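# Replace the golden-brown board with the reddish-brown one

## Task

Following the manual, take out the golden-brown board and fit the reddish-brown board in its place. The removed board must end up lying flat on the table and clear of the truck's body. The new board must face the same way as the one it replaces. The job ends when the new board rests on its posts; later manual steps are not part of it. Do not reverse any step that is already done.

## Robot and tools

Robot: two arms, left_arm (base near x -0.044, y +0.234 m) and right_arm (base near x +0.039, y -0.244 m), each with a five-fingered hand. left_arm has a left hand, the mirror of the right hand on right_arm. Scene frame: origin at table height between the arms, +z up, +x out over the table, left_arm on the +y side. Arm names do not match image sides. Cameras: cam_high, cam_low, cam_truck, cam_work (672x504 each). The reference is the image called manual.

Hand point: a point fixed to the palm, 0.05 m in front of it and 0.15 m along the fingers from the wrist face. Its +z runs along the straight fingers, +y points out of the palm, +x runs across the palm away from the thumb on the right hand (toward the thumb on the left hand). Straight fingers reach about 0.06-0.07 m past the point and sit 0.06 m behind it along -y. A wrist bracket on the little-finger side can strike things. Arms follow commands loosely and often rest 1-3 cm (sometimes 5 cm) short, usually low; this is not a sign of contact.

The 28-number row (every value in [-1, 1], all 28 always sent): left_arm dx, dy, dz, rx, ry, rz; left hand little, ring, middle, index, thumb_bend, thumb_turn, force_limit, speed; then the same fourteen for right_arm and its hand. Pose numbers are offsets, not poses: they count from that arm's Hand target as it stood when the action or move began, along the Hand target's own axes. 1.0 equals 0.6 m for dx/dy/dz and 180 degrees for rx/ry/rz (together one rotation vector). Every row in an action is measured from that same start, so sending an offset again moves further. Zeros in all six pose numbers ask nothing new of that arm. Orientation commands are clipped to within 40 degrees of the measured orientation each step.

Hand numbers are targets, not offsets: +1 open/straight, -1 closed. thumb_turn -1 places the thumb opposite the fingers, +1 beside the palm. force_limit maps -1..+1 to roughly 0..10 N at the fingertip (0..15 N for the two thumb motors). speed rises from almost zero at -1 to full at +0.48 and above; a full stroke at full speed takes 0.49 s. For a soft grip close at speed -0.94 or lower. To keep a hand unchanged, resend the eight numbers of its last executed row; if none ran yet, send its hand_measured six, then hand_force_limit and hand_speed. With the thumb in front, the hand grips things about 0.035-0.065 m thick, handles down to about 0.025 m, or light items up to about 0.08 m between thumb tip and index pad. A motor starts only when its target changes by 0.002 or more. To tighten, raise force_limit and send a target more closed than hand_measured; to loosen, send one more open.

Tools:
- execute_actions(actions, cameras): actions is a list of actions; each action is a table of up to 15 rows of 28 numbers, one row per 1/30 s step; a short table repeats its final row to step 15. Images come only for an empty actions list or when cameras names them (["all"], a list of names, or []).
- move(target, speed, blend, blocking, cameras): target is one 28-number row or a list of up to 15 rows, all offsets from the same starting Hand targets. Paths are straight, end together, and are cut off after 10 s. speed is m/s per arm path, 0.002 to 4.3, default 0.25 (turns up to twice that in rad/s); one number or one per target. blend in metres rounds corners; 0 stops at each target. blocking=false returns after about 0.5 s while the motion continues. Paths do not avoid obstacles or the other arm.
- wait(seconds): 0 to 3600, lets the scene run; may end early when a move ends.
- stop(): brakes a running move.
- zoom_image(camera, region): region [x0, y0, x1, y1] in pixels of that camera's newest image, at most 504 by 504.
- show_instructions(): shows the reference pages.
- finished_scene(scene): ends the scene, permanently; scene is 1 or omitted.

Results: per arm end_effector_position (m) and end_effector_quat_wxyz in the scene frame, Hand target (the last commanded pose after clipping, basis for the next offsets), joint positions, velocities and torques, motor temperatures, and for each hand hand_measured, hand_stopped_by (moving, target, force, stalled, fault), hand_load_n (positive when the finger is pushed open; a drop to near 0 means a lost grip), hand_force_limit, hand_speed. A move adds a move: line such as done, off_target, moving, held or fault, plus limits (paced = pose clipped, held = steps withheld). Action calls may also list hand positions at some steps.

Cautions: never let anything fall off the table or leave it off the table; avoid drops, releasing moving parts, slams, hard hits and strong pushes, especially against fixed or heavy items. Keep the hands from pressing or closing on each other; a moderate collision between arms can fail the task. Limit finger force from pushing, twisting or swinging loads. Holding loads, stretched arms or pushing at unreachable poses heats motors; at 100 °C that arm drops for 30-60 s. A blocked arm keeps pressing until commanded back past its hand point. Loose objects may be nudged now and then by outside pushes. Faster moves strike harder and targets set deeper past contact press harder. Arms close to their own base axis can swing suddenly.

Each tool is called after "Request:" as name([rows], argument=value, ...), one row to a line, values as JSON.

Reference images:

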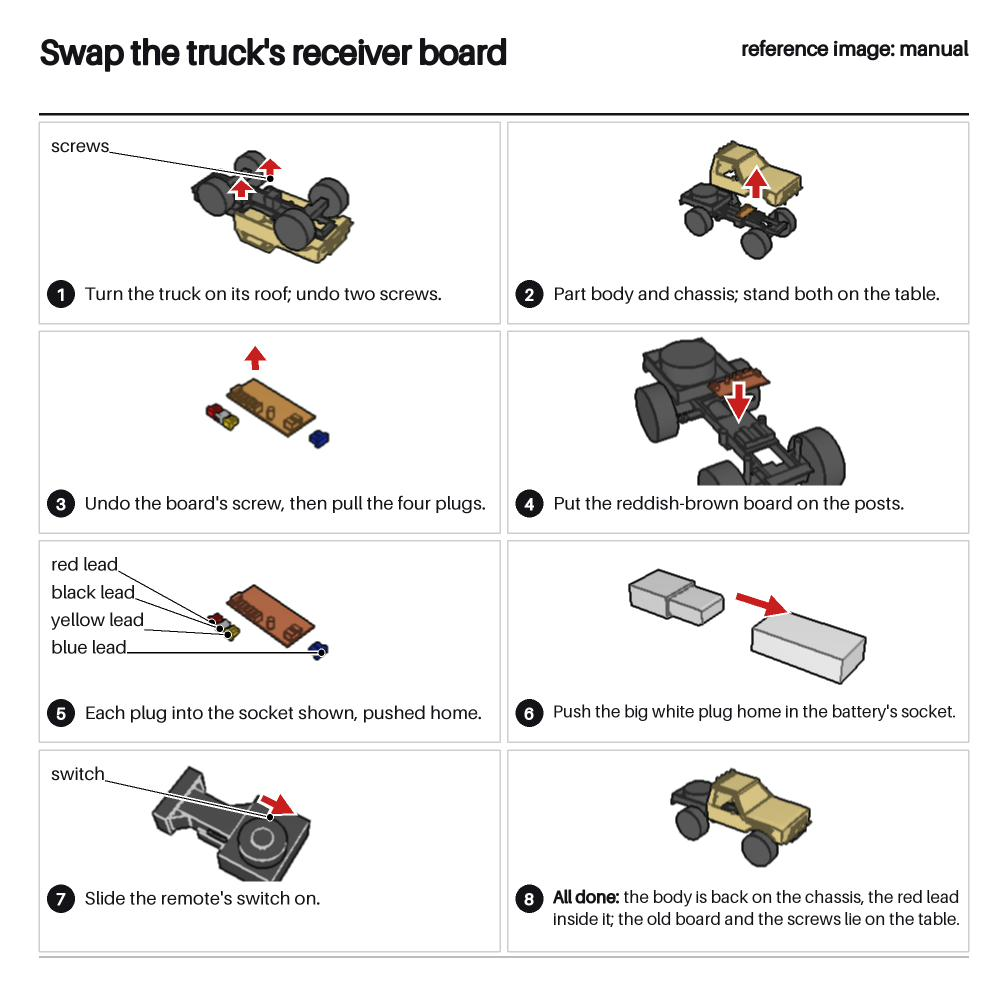

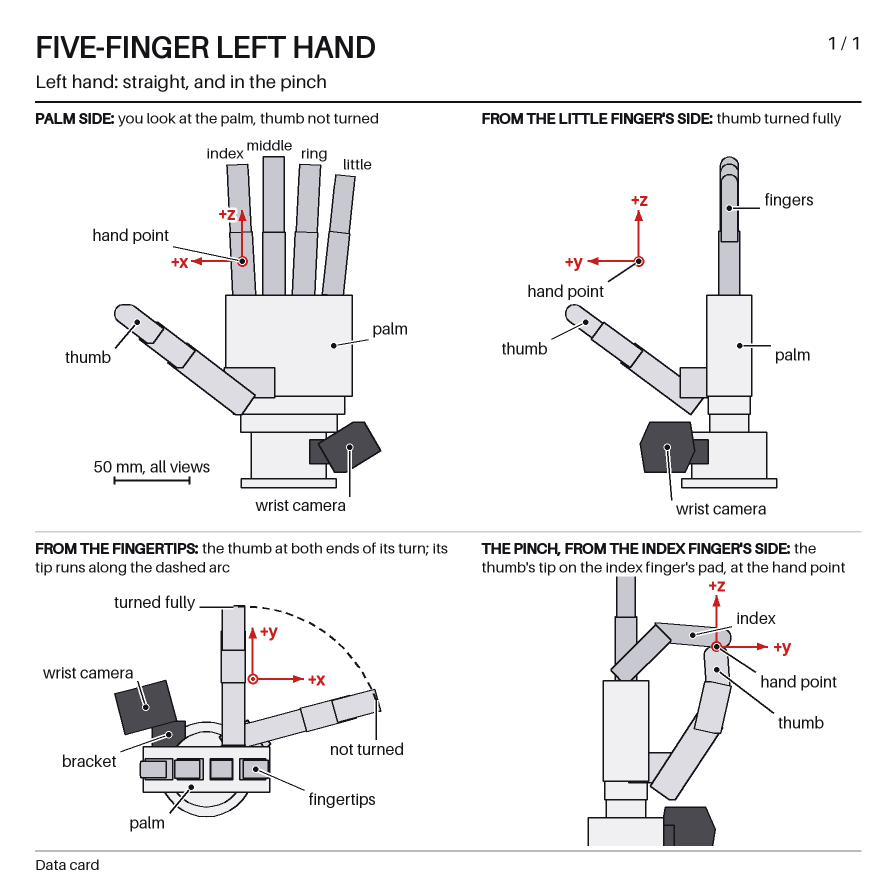

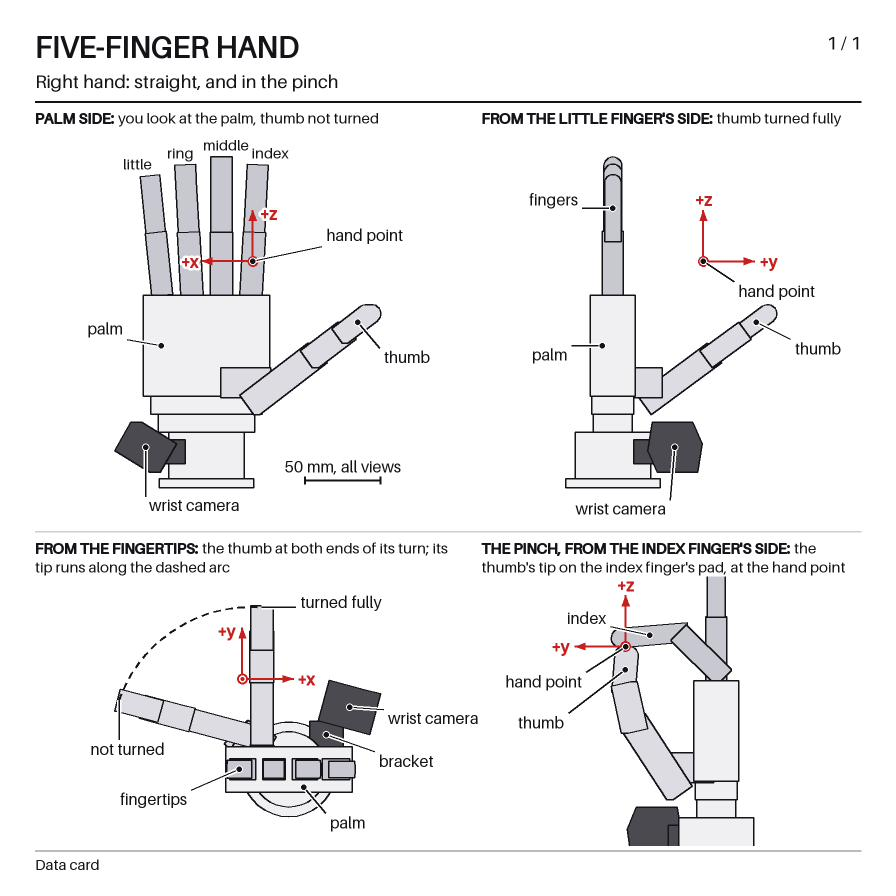

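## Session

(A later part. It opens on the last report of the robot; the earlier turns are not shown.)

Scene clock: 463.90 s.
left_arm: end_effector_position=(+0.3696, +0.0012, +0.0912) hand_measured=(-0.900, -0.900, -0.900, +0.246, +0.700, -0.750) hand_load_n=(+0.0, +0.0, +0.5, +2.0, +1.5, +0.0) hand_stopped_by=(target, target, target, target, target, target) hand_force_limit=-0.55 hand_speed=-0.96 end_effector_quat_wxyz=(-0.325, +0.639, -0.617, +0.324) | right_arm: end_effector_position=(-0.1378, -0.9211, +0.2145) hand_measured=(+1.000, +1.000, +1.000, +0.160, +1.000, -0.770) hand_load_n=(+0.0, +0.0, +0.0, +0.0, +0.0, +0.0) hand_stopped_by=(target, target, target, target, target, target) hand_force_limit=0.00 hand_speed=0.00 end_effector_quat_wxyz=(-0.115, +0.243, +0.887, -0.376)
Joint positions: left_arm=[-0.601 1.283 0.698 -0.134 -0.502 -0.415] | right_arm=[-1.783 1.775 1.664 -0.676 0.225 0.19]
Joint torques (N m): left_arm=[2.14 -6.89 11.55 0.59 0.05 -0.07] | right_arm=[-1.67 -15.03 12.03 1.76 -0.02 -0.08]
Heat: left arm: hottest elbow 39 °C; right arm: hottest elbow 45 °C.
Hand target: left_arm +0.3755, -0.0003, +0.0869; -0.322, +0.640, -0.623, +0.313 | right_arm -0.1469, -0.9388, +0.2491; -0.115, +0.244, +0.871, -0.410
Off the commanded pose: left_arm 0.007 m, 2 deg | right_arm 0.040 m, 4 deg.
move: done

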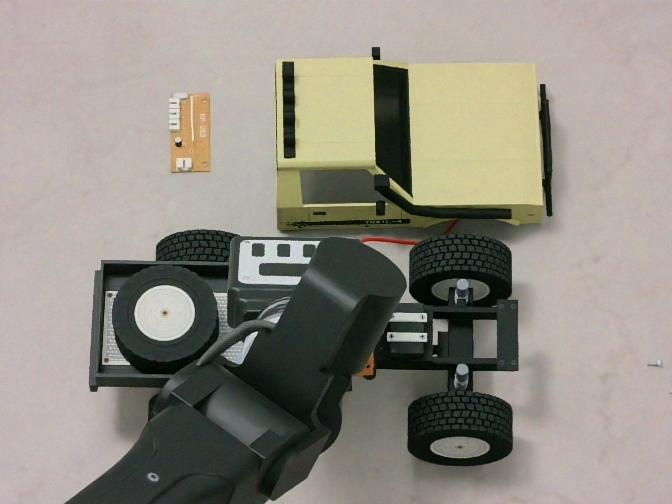

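Request:
move(target=[0.00149, -0.00424, 0.00012, 0, 0, 0, -0.9, -0.9, -0.9, 0.245, 0.70, -0.75, -0.55, -0.96, 0, 0, 0, 0, 0, 0, 1, 1, 1, 0.16, 1, -0.77, 0, 0], speed=0.01, cameras=["cam_truck"])

Request:
zoom_image(camera="cam_truck", region=[340, 345, 380, 385])

Scene clock: 466.13 s.
left_arm: end_effector_position=(+0.3698, +0.0011, +0.0912) hand_measured=(-0.900, -0.900, -0.900, +0.246, +0.700, -0.750) hand_load_n=(+0.0, +0.5, +0.0, +1.5, +1.5, -0.5) hand_stopped_by=(target, target, target, target, target, target) hand_force_limit=-0.55 hand_speed=-0.96 end_effector_quat_wxyz=(-0.325, +0.639, -0.619, +0.322) | right_arm: end_effector_position=(-0.1378, -0.9211, +0.2145) hand_measured=(+1.000, +1.000, +1.000, +0.160, +1.000, -0.770) hand_load_n=(+0.0, +0.0, +0.0, +0.0, +0.0, +0.0) hand_stopped_by=(target, target, target, target, target, target) hand_force_limit=0.00 hand_speed=0.00 end_effector_quat_wxyz=(-0.115, +0.243, +0.887, -0.376)
Joint positions: left_arm=[-0.601 1.285 0.703 -0.143 -0.502 -0.415] | right_arm=[-1.783 1.775 1.664 -0.676 0.225 0.19]
Joint torques (N m): left_arm=[2.37 -7 11.69 0.64 0.03 -0.07] | right_arm=[-2.08 -15.09 11.85 1.8 -0.02 -0.05]
Heat: left arm: hottest elbow 39 °C; right arm: hottest elbow 45 °C.
Hand target: left_arm +0.3771, -0.0012, +0.0890; -0.322, +0.640, -0.623, +0.313 | right_arm -0.1469, -0.9388, +0.2491; -0.115, +0.244, +0.871, -0.410
Off the commanded pose: left_arm 0.008 m, 1 deg | right_arm 0.040 m, 4 deg.
move: done

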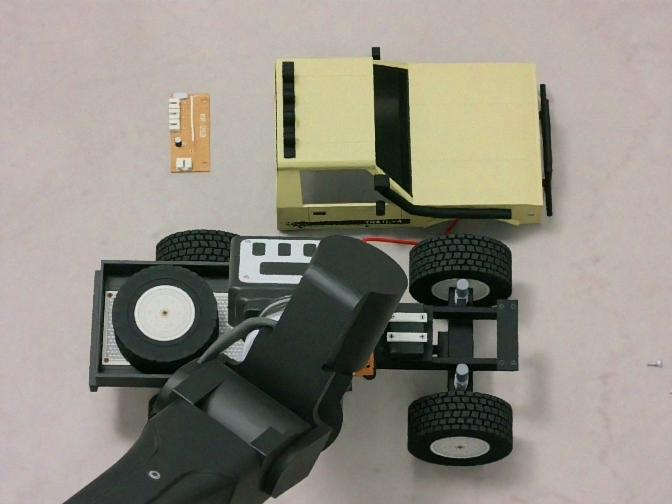

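Scaled by 12.600 from the camera's image (finer frame: 960x720).

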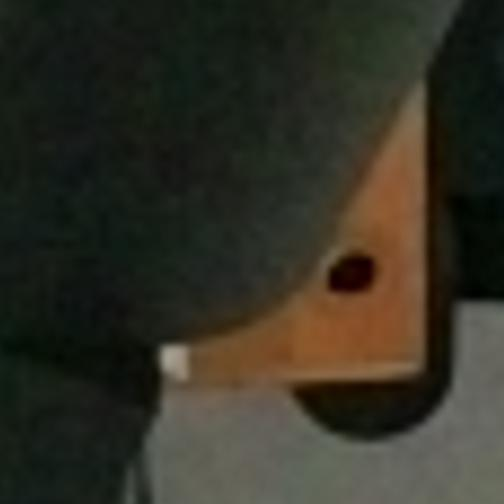

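Request:
move(target=[0.00149, -0.00424, 0.00012, 0, 0, 0, -0.9, -0.9, -0.9, 0.245, 0.70, -0.75, -0.55, -0.96, 0, 0, 0, 0, 0, 0, 1, 1, 1, 0.16, 1, -0.77, 0, 0], speed=0.01, cameras=["cam_truck", "cam_high"])

Request:
zoom_image(camera="cam_truck", region=[340, 345, 380, 385])

Request:
zoom_image(camera="cam_high", region=[290, 190, 330, 225])

Scene clock: 467.07 s.
left_arm: end_effector_position=(+0.3700, +0.0010, +0.0911) hand_measured=(-0.900, -0.900, -0.900, +0.246, +0.700, -0.750) hand_load_n=(+0.0, +0.5, +0.0, +1.5, +2.0, -0.5) hand_stopped_by=(target, target, target, target, target, target) hand_force_limit=-0.55 hand_speed=-0.96 end_effector_quat_wxyz=(-0.324, +0.639, -0.620, +0.320) | right_arm: end_effector_position=(-0.1378, -0.9211, +0.2145) hand_measured=(+1.000, +1.000, +1.000, +0.160, +1.000, -0.770) hand_load_n=(+0.0, +0.0, +0.0, +0.0, +0.0, +0.0) hand_stopped_by=(target, target, target, target, target, target) hand_force_limit=0.00 hand_speed=0.00 end_effector_quat_wxyz=(-0.115, +0.243, +0.887, -0.376)
Joint positions: left_arm=[-0.6 1.288 0.708 -0.151 -0.501 -0.415] | right_arm=[-1.783 1.775 1.664 -0.676 0.225 0.19]
Joint torques (N m): left_arm=[2.43 -7.3 11.99 0.72 0.02 -0.05] | right_arm=[-1.44 -15.44 11.97 1.52 0.01 -0.11]
Heat: left arm: hottest elbow 39 °C; right arm: hottest elbow 45 °C.
Hand target: left_arm +0.3787, -0.0020, +0.0909; -0.322, +0.640, -0.623, +0.313 | right_arm -0.1469, -0.9388, +0.2491; -0.115, +0.244, +0.871, -0.410
Off the commanded pose: left_arm 0.009 m, 1 deg | right_arm 0.040 m, 4 deg.
move: done
Images, in order (width x height): cam_high 672x504, cam_truck 672x504.

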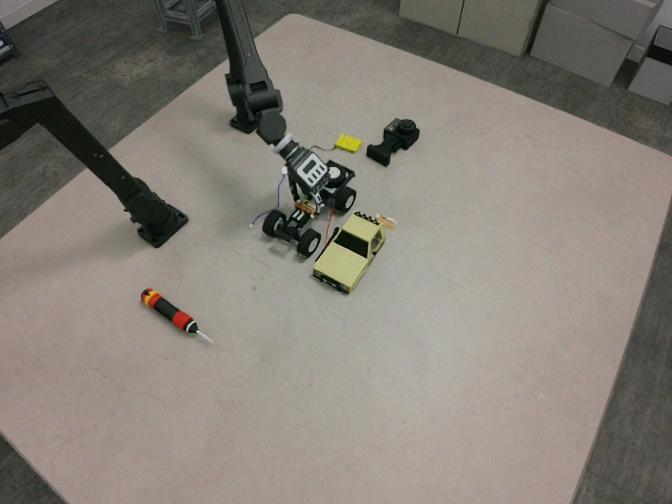

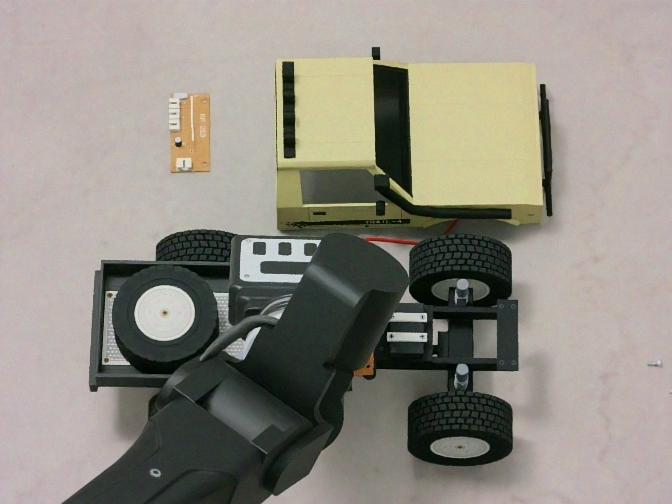

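Scaled by 12.600 from the camera's image (finer frame: 960x720).

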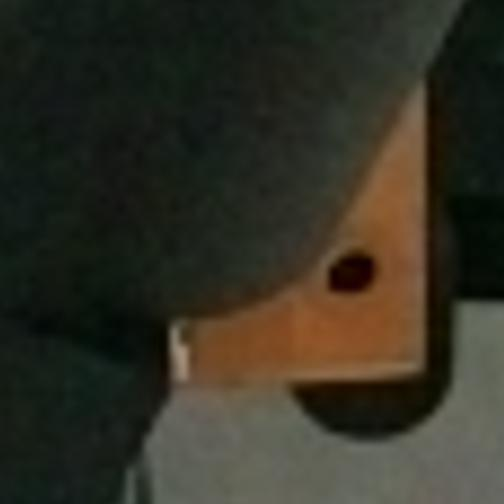

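Scaled by 12.600 from the camera's image (finer frame: 960x720).

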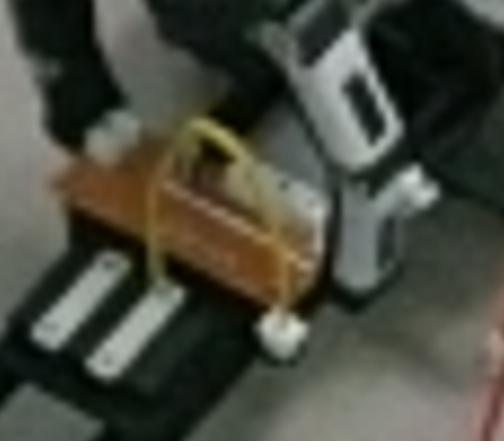

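Request:
move(target=[0, 0, 0, 0, 0, 0, -0.9, -0.9, -0.9, 0.272, 0.67, -0.75, -0.50, -0.95, 0, 0, 0, 0, 0, 0, 1, 1, 1, 0.16, 1, -0.77, 0, 0], speed=0.01, cameras=["cam_truck", "cam_high"])

Request:
zoom_image(camera="cam_truck", region=[340, 345, 380, 385])

Request:
zoom_image(camera="cam_high", region=[290, 190, 330, 225])

Scene clock: 468.53 s.
left_arm: end_effector_position=(+0.3687, +0.0014, +0.0846) hand_measured=(-0.900, -0.900, -0.900, +0.272, +0.670, -0.750) hand_load_n=(+0.0, +0.0, +0.0, +0.0, +0.0, +0.0) hand_stopped_by=(target, target, target, target, target, target) hand_force_limit=-0.50 hand_speed=-0.95 end_effector_quat_wxyz=(-0.322, +0.640, -0.624, +0.313) | right_arm: end_effector_position=(-0.1378, -0.9211, +0.2145) hand_measured=(+1.000, +1.000, +1.000, +0.160, +1.000, -0.770) hand_load_n=(+0.0, +0.0, +0.0, +0.0, +0.0, +0.0) hand_stopped_by=(target, target, target, target, target, target) hand_force_limit=0.00 hand_speed=0.00 end_effector_quat_wxyz=(-0.115, +0.243, +0.887, -0.376)
Joint positions: left_arm=[-0.6 1.301 0.708 -0.155 -0.499 -0.415] | right_arm=[-1.783 1.775 1.664 -0.676 0.225 0.19]
Joint torques (N m): left_arm=[2.08 -8.47 11.9 0.87 -0.07 -0.06] | right_arm=[-0.91 -14.92 11.89 1.87 -0.01 -0.06]
Heat: left arm: hottest elbow 39 °C; right arm: hottest elbow 45 °C.
Hand target: left_arm +0.3787, -0.0020, +0.0909; -0.322, +0.640, -0.623, +0.313 | right_arm -0.1469, -0.9388, +0.2491; -0.115, +0.244, +0.871, -0.410
Off the commanded pose: left_arm 0.012 m, 0 deg | right_arm 0.040 m, 4 deg.
move: done
Images, in order (width x height): cam_high 672x504, cam_truck 672x504.

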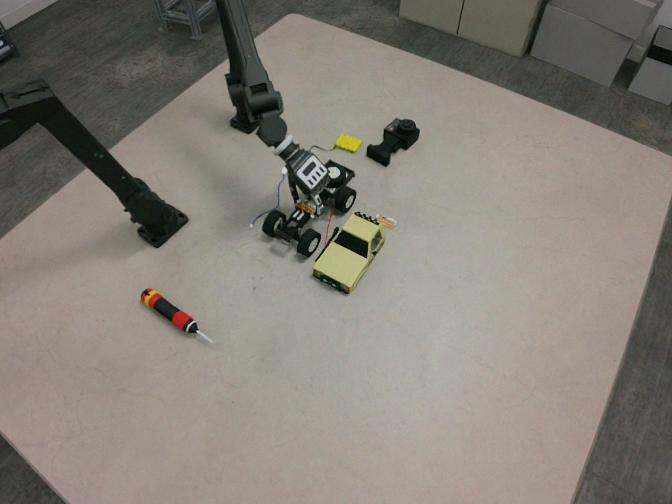

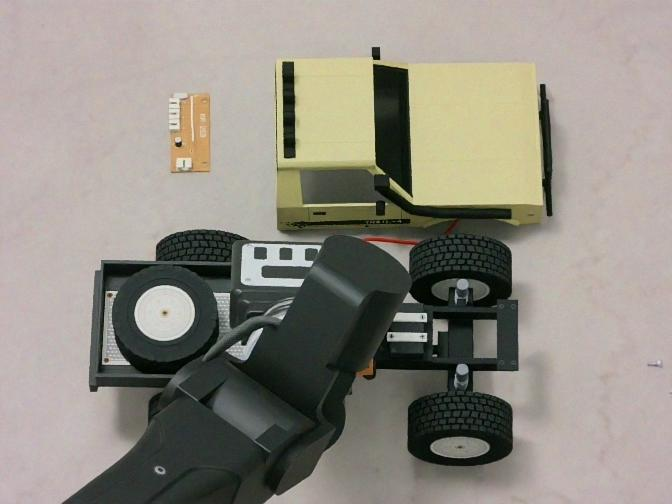

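Scaled by 12.600 from the camera's image (finer frame: 960x720).

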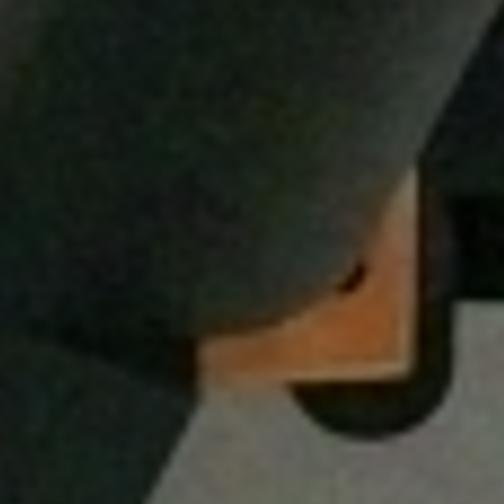

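Scaled by 12.600 from the camera's image (finer frame: 960x720).

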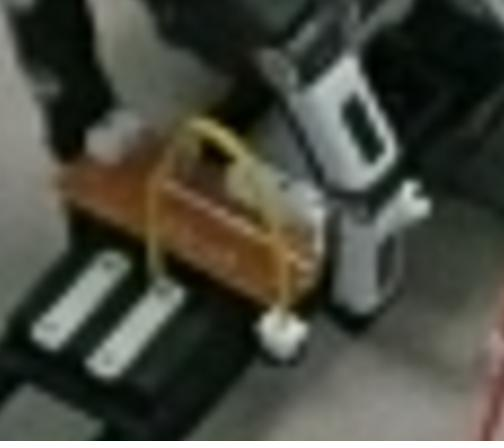

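Request:
move(target=[0, 0, 0, 0, 0, 0, -0.9, -0.9, -0.9, 0.45, 0.90, -0.75, -0.50, -0.9, 0, 0, 0, 0, 0, 0, 1, 1, 1, 0.16, 1, -0.77, 0, 0], speed=0.01, cameras=["cam_truck", "cam_high"])

Request:
zoom_image(camera="cam_truck", region=[340, 345, 380, 385])

Request:
zoom_image(camera="cam_high", region=[290, 190, 330, 225])

Scene clock: 470.93 s.
left_arm: end_effector_position=(+0.3687, +0.0014, +0.0846) hand_measured=(-0.900, -0.900, -0.900, +0.450, +0.900, -0.750) hand_load_n=(+0.0, +0.0, +0.0, +0.0, +0.0, +0.0) hand_stopped_by=(target, target, target, target, target, target) hand_force_limit=-0.50 hand_speed=-0.90 end_effector_quat_wxyz=(-0.322, +0.640, -0.624, +0.313) | right_arm: end_effector_position=(-0.1378, -0.9211, +0.2145) hand_measured=(+1.000, +1.000, +1.000, +0.160, +1.000, -0.770) hand_load_n=(+0.0, +0.0, +0.0, +0.0, +0.5, +0.0) hand_stopped_by=(target, target, target, target, target, target) hand_force_limit=0.00 hand_speed=0.00 end_effector_quat_wxyz=(-0.115, +0.243, +0.887, -0.376)
Joint positions: left_arm=[-0.6 1.301 0.708 -0.155 -0.499 -0.415] | right_arm=[-1.783 1.775 1.664 -0.676 0.225 0.19]
Joint torques (N m): left_arm=[2.26 -8.35 11.89 0.88 -0.07 -0.06] | right_arm=[-1.14 -14.97 11.81 1.95 -0.01 -0.05]
Heat: left arm: hottest elbow 40 °C; right arm: hottest elbow 45 °C.
Hand target: left_arm +0.3787, -0.0020, +0.0909; -0.322, +0.640, -0.623, +0.313 | right_arm -0.1469, -0.9388, +0.2491; -0.115, +0.244, +0.871, -0.410
Off the commanded pose: left_arm 0.012 m, 0 deg | right_arm 0.040 m, 4 deg.
move: done
Images, in order (width x height): cam_high 672x504, cam_truck 672x504.

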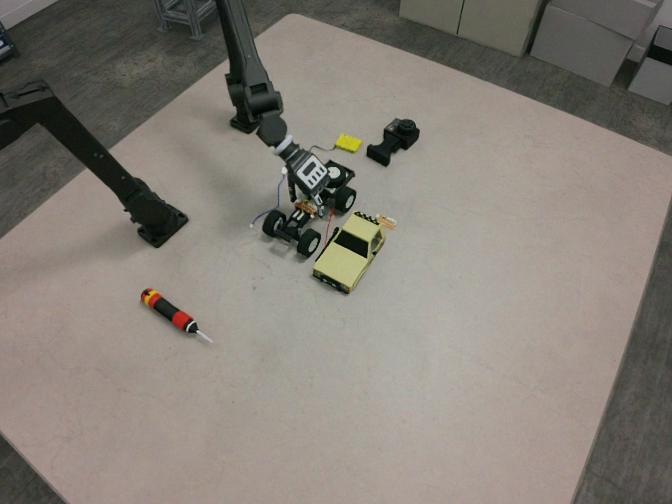

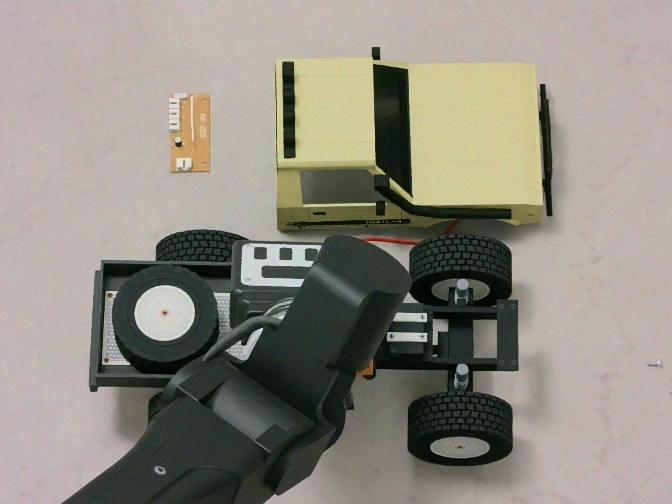

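Scaled by 12.600 from the camera's image (finer frame: 960x720).

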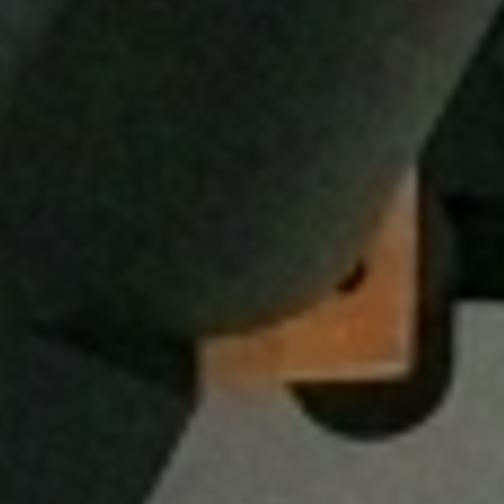

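Scaled by 12.600 from the camera's image (finer frame: 960x720).

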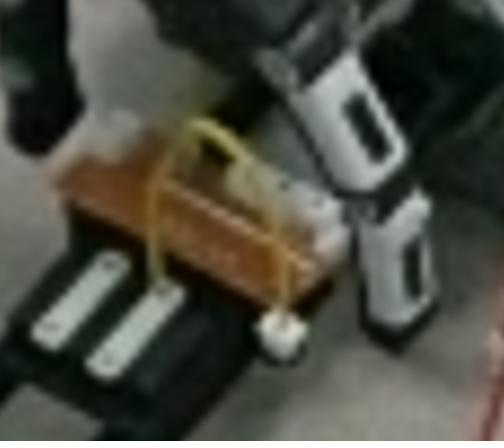

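Request:
move([
  [0.00915, -0.09948, -0.0783, 0, 0, 0, -0.9, -0.9, -0.9, 0.45, 0.90, -0.75, -0.50, -0.9, 0, 0, 0, 0, 0, 0, 1, 1, 1, 0.16, 1, -0.77, 0, 0],
  [-0.17367, -0.17713, -0.28894, 0, 0, 0, -0.9, -0.9, -0.9, 0.45, 0.90, -0.75, -0.50, -0.9, 0, 0, 0, 0, 0, 0, 1, 1, 1, 0.16, 1, -0.77, 0, 0],
], speed=[0.05, 0.15], blend=[0.02, 0], cameras=["all"])

Request:
zoom_image(camera="cam_truck", region=[300, 260, 440, 400])

Request:
zoom_image(camera="cam_high", region=[280, 180, 340, 240])

Scene clock: 475.00 s.
left_arm: end_effector_position=(+0.2941, +0.1007, +0.2593) hand_measured=(-0.900, -0.900, -0.900, +0.450, +0.900, -0.750) hand_load_n=(+0.0, +0.0, +0.0, +0.0, +0.0, +0.0) hand_stopped_by=(target, target, target, target, target, target) hand_force_limit=-0.50 hand_speed=-0.90 end_effector_quat_wxyz=(-0.318, +0.643, -0.626, +0.304) | right_arm: end_effector_position=(-0.1378, -0.9211, +0.2145) hand_measured=(+1.000, +1.000, +1.000, +0.160, +1.000, -0.770) hand_load_n=(+0.0, -0.5, +0.0, +0.0, +0.0, +0.0) hand_stopped_by=(target, target, target, target, target, target) hand_force_limit=0.00 hand_speed=0.00 end_effector_quat_wxyz=(-0.115, +0.243, +0.887, -0.376)
Joint positions: left_arm=[-0.44 0.807 0.872 -0.786 -0.379 -0.305] | right_arm=[-1.783 1.775 1.664 -0.676 0.225 0.19]
Joint torques (N m): left_arm=[2.2 -3.55 14.75 0.91 0 -0.01] | right_arm=[-1.61 -14.97 11.84 1.85 0.04 -0.04]
Heat: left arm: hottest elbow 40 °C; right arm: hottest elbow 45 °C.
Hand target: left_arm +0.3001, +0.1000, +0.2797; -0.322, +0.640, -0.623, +0.313 | right_arm -0.1469, -0.9388, +0.2491; -0.115, +0.244, +0.871, -0.410
Off the commanded pose: left_arm 0.021 m, 1 deg | right_arm 0.040 m, 4 deg.
move: off_target (left_arm)

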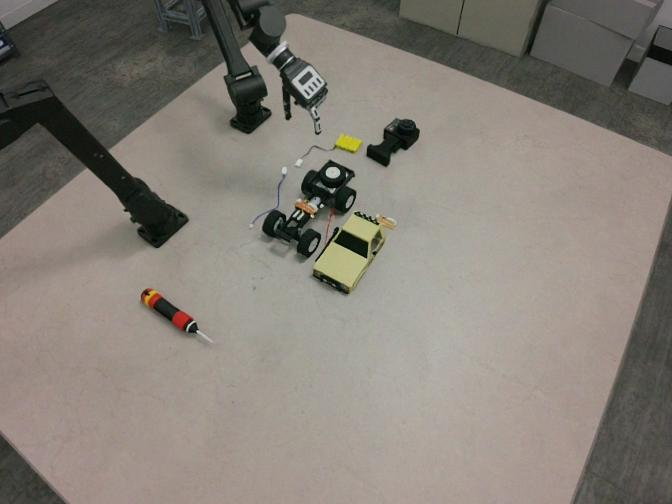

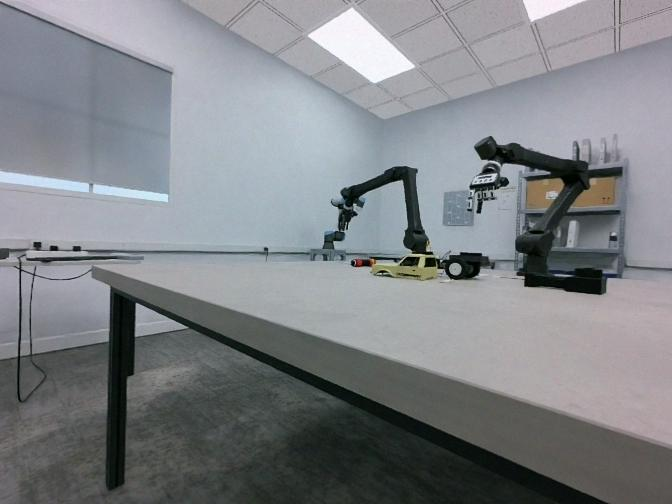

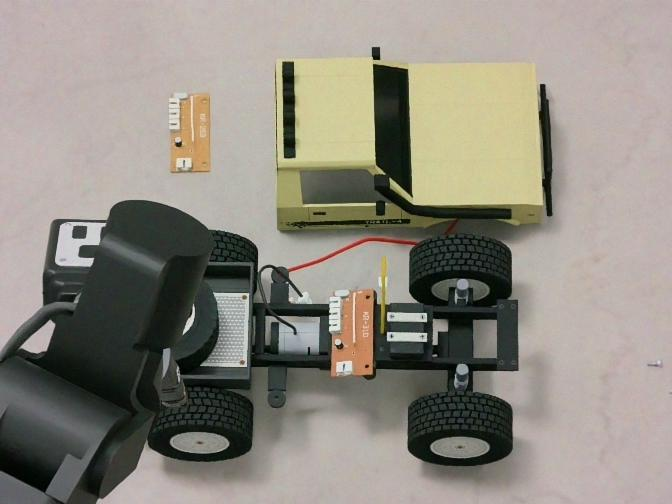

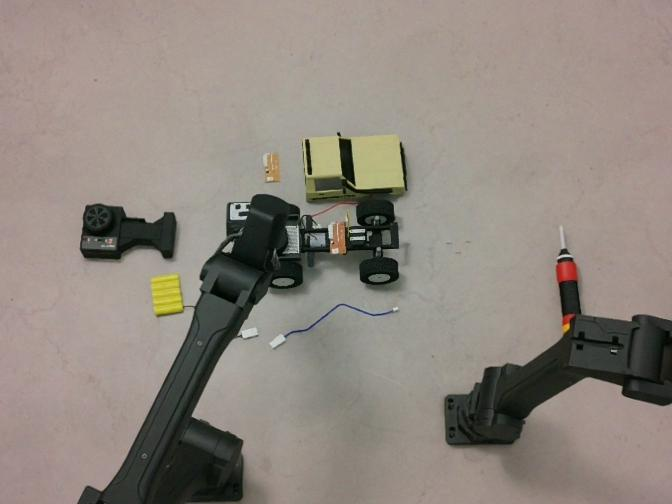

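Scaled by 3.600 from the camera's image (finer frame: 960x720).

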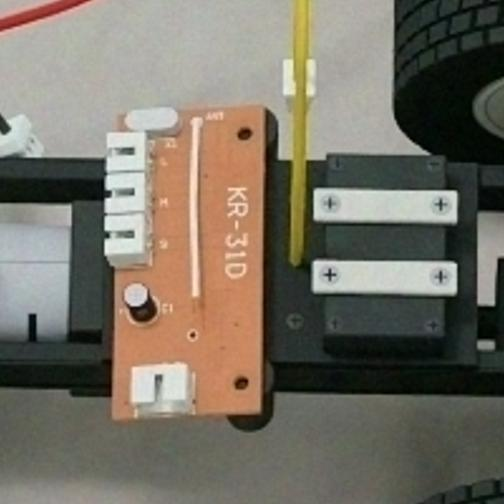

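Scaled by 8.400 from the camera's image (finer frame: 960x720).

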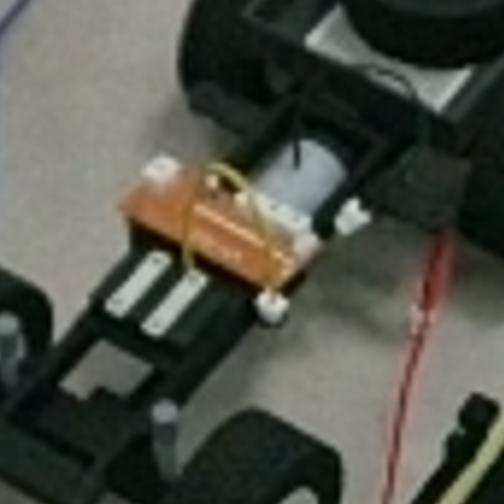

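Request:
zoom_image(camera="cam_high", region=[290, 190, 330, 225])

Request:
zoom_image(camera="cam_low", region=[415, 235, 475, 285])

Request:
zoom_image(camera="cam_truck", region=[320, 280, 390, 350])

Request:
zoom_image(camera="cam_truck", region=[320, 325, 390, 385])

Scaled by 12.600 from the camera's image (finer frame: 960x720).

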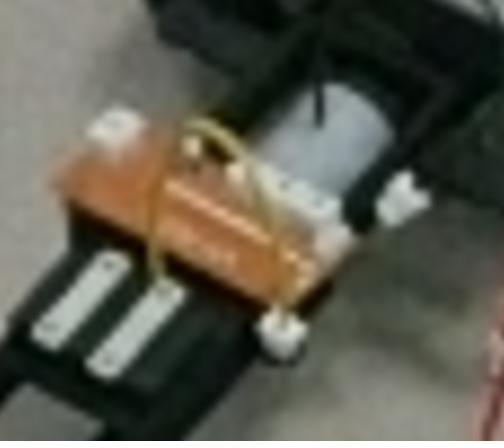

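Scaled by 8.400 from the camera's image (finer frame: 960x720).

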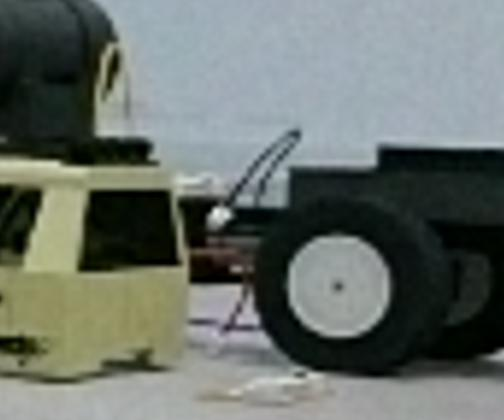

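Scaled by 7.200 from the camera's image (finer frame: 960x720).

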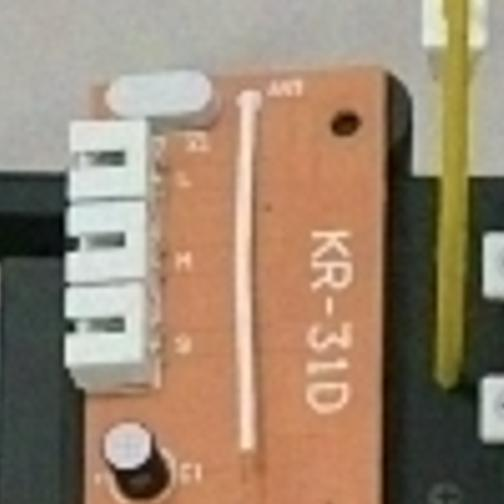

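Scaled by 7.200 from the camera's image (finer frame: 960x720).

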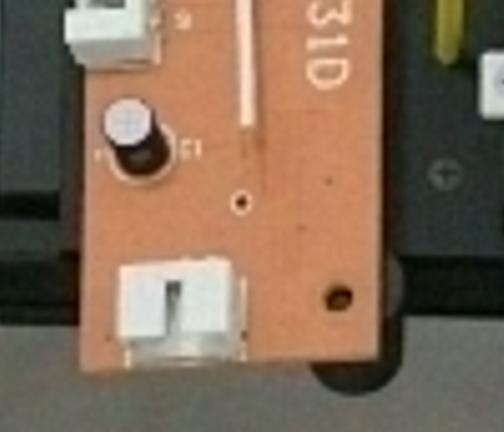

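Request:
zoom_image(camera="cam_truck", region=[355, 355, 380, 380])

Request:
zoom_image(camera="cam_truck", region=[355, 285, 380, 310])

Request:
zoom_image(camera="cam_truck", region=[160, 85, 220, 180])

Request:
show_instructions()

Scaled by 20.160 from the camera's image (finer frame: 960x720).

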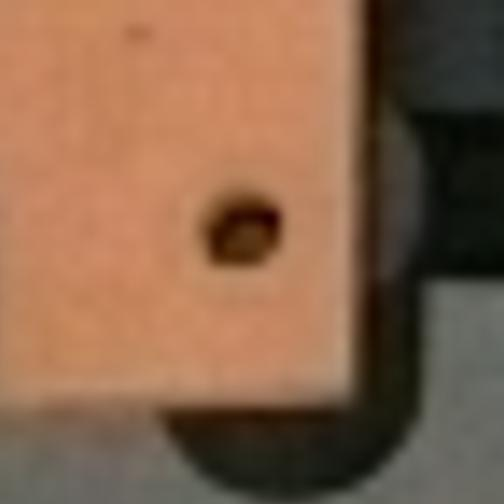

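Scaled by 20.160 from the camera's image (finer frame: 960x720).

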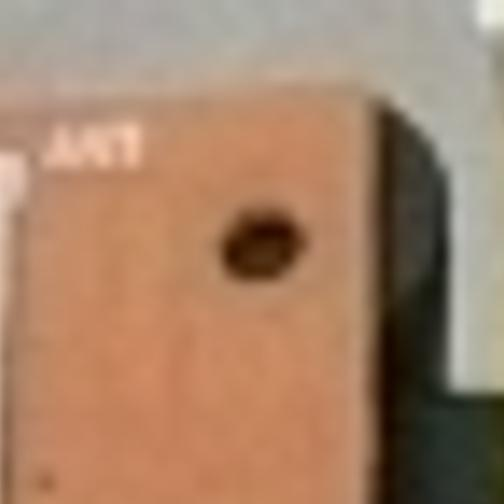

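Scaled by 5.305 from the camera's image (finer frame: 960x720).

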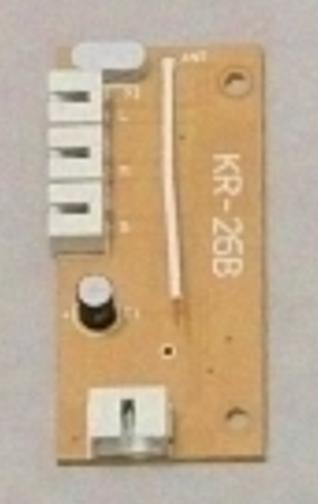

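Reference images for this scene: manual, FIVE-FINGER LEFT HAND page 1, FIVE-FINGER HAND page 1.

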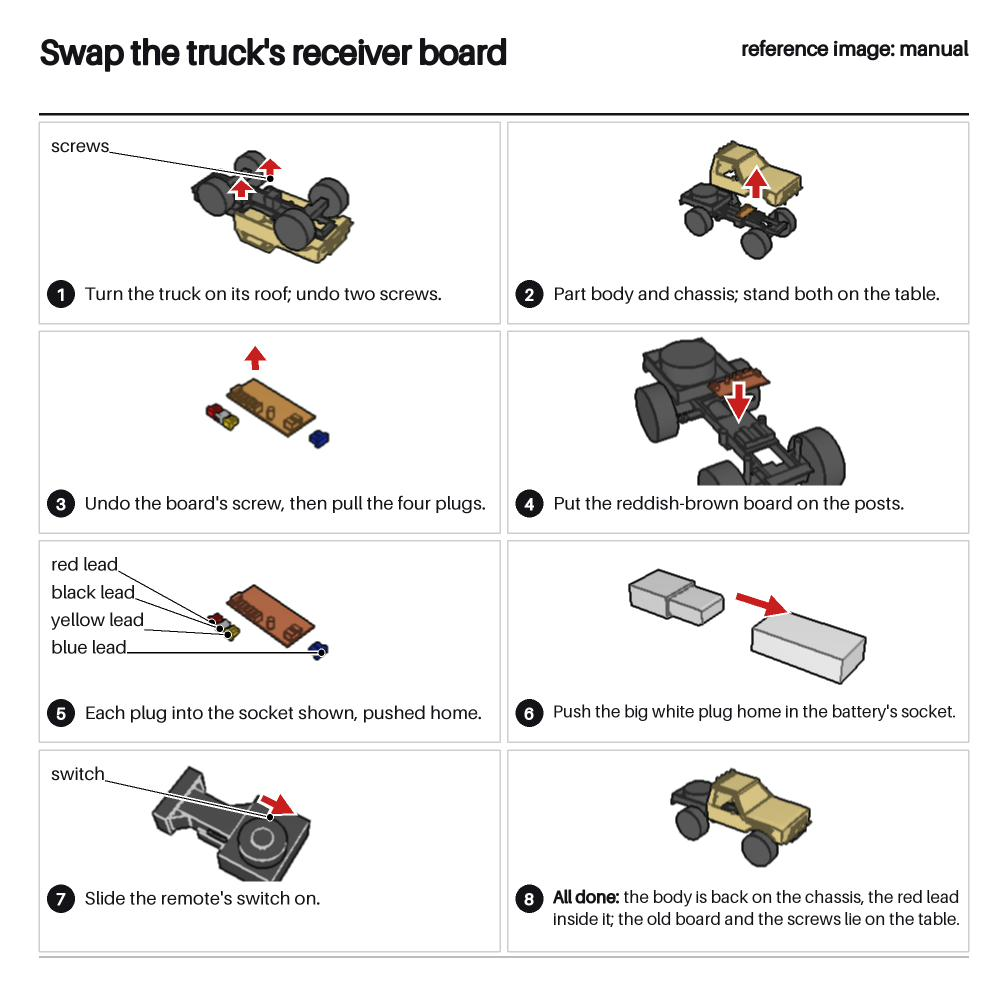

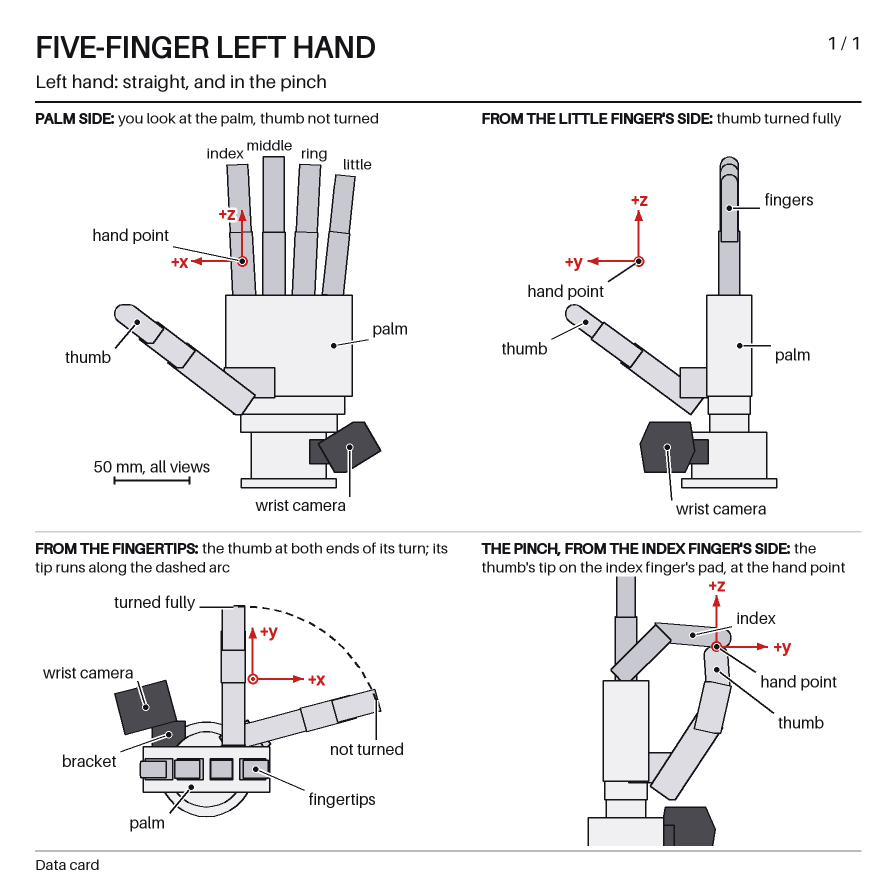

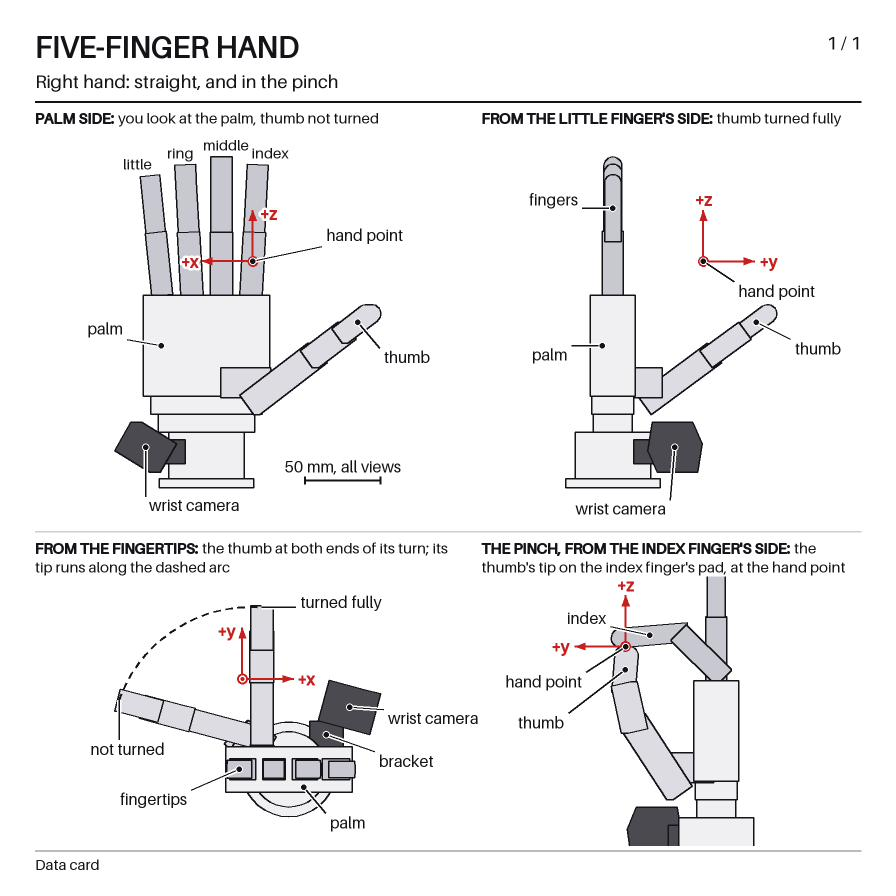

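Request:
zoom_image(camera="cam_truck", region=[250, 255, 330, 335])

Request:
zoom_image(camera="cam_truck", region=[250, 340, 330, 420])

Scaled by 6.300 from the camera's image (finer frame: 960x720).

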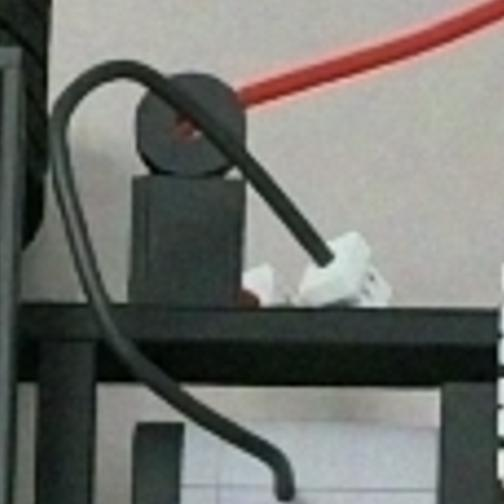

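Scaled by 6.300 from the camera's image (finer frame: 960x720).

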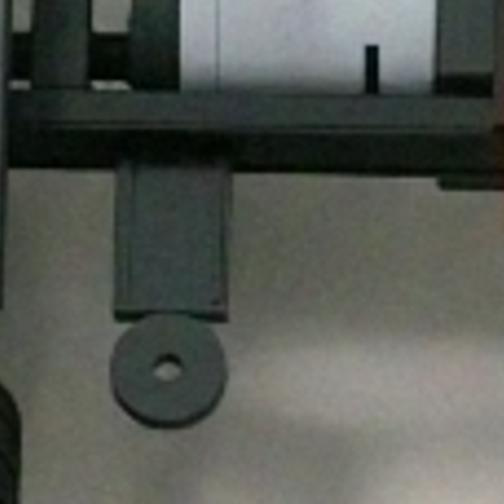

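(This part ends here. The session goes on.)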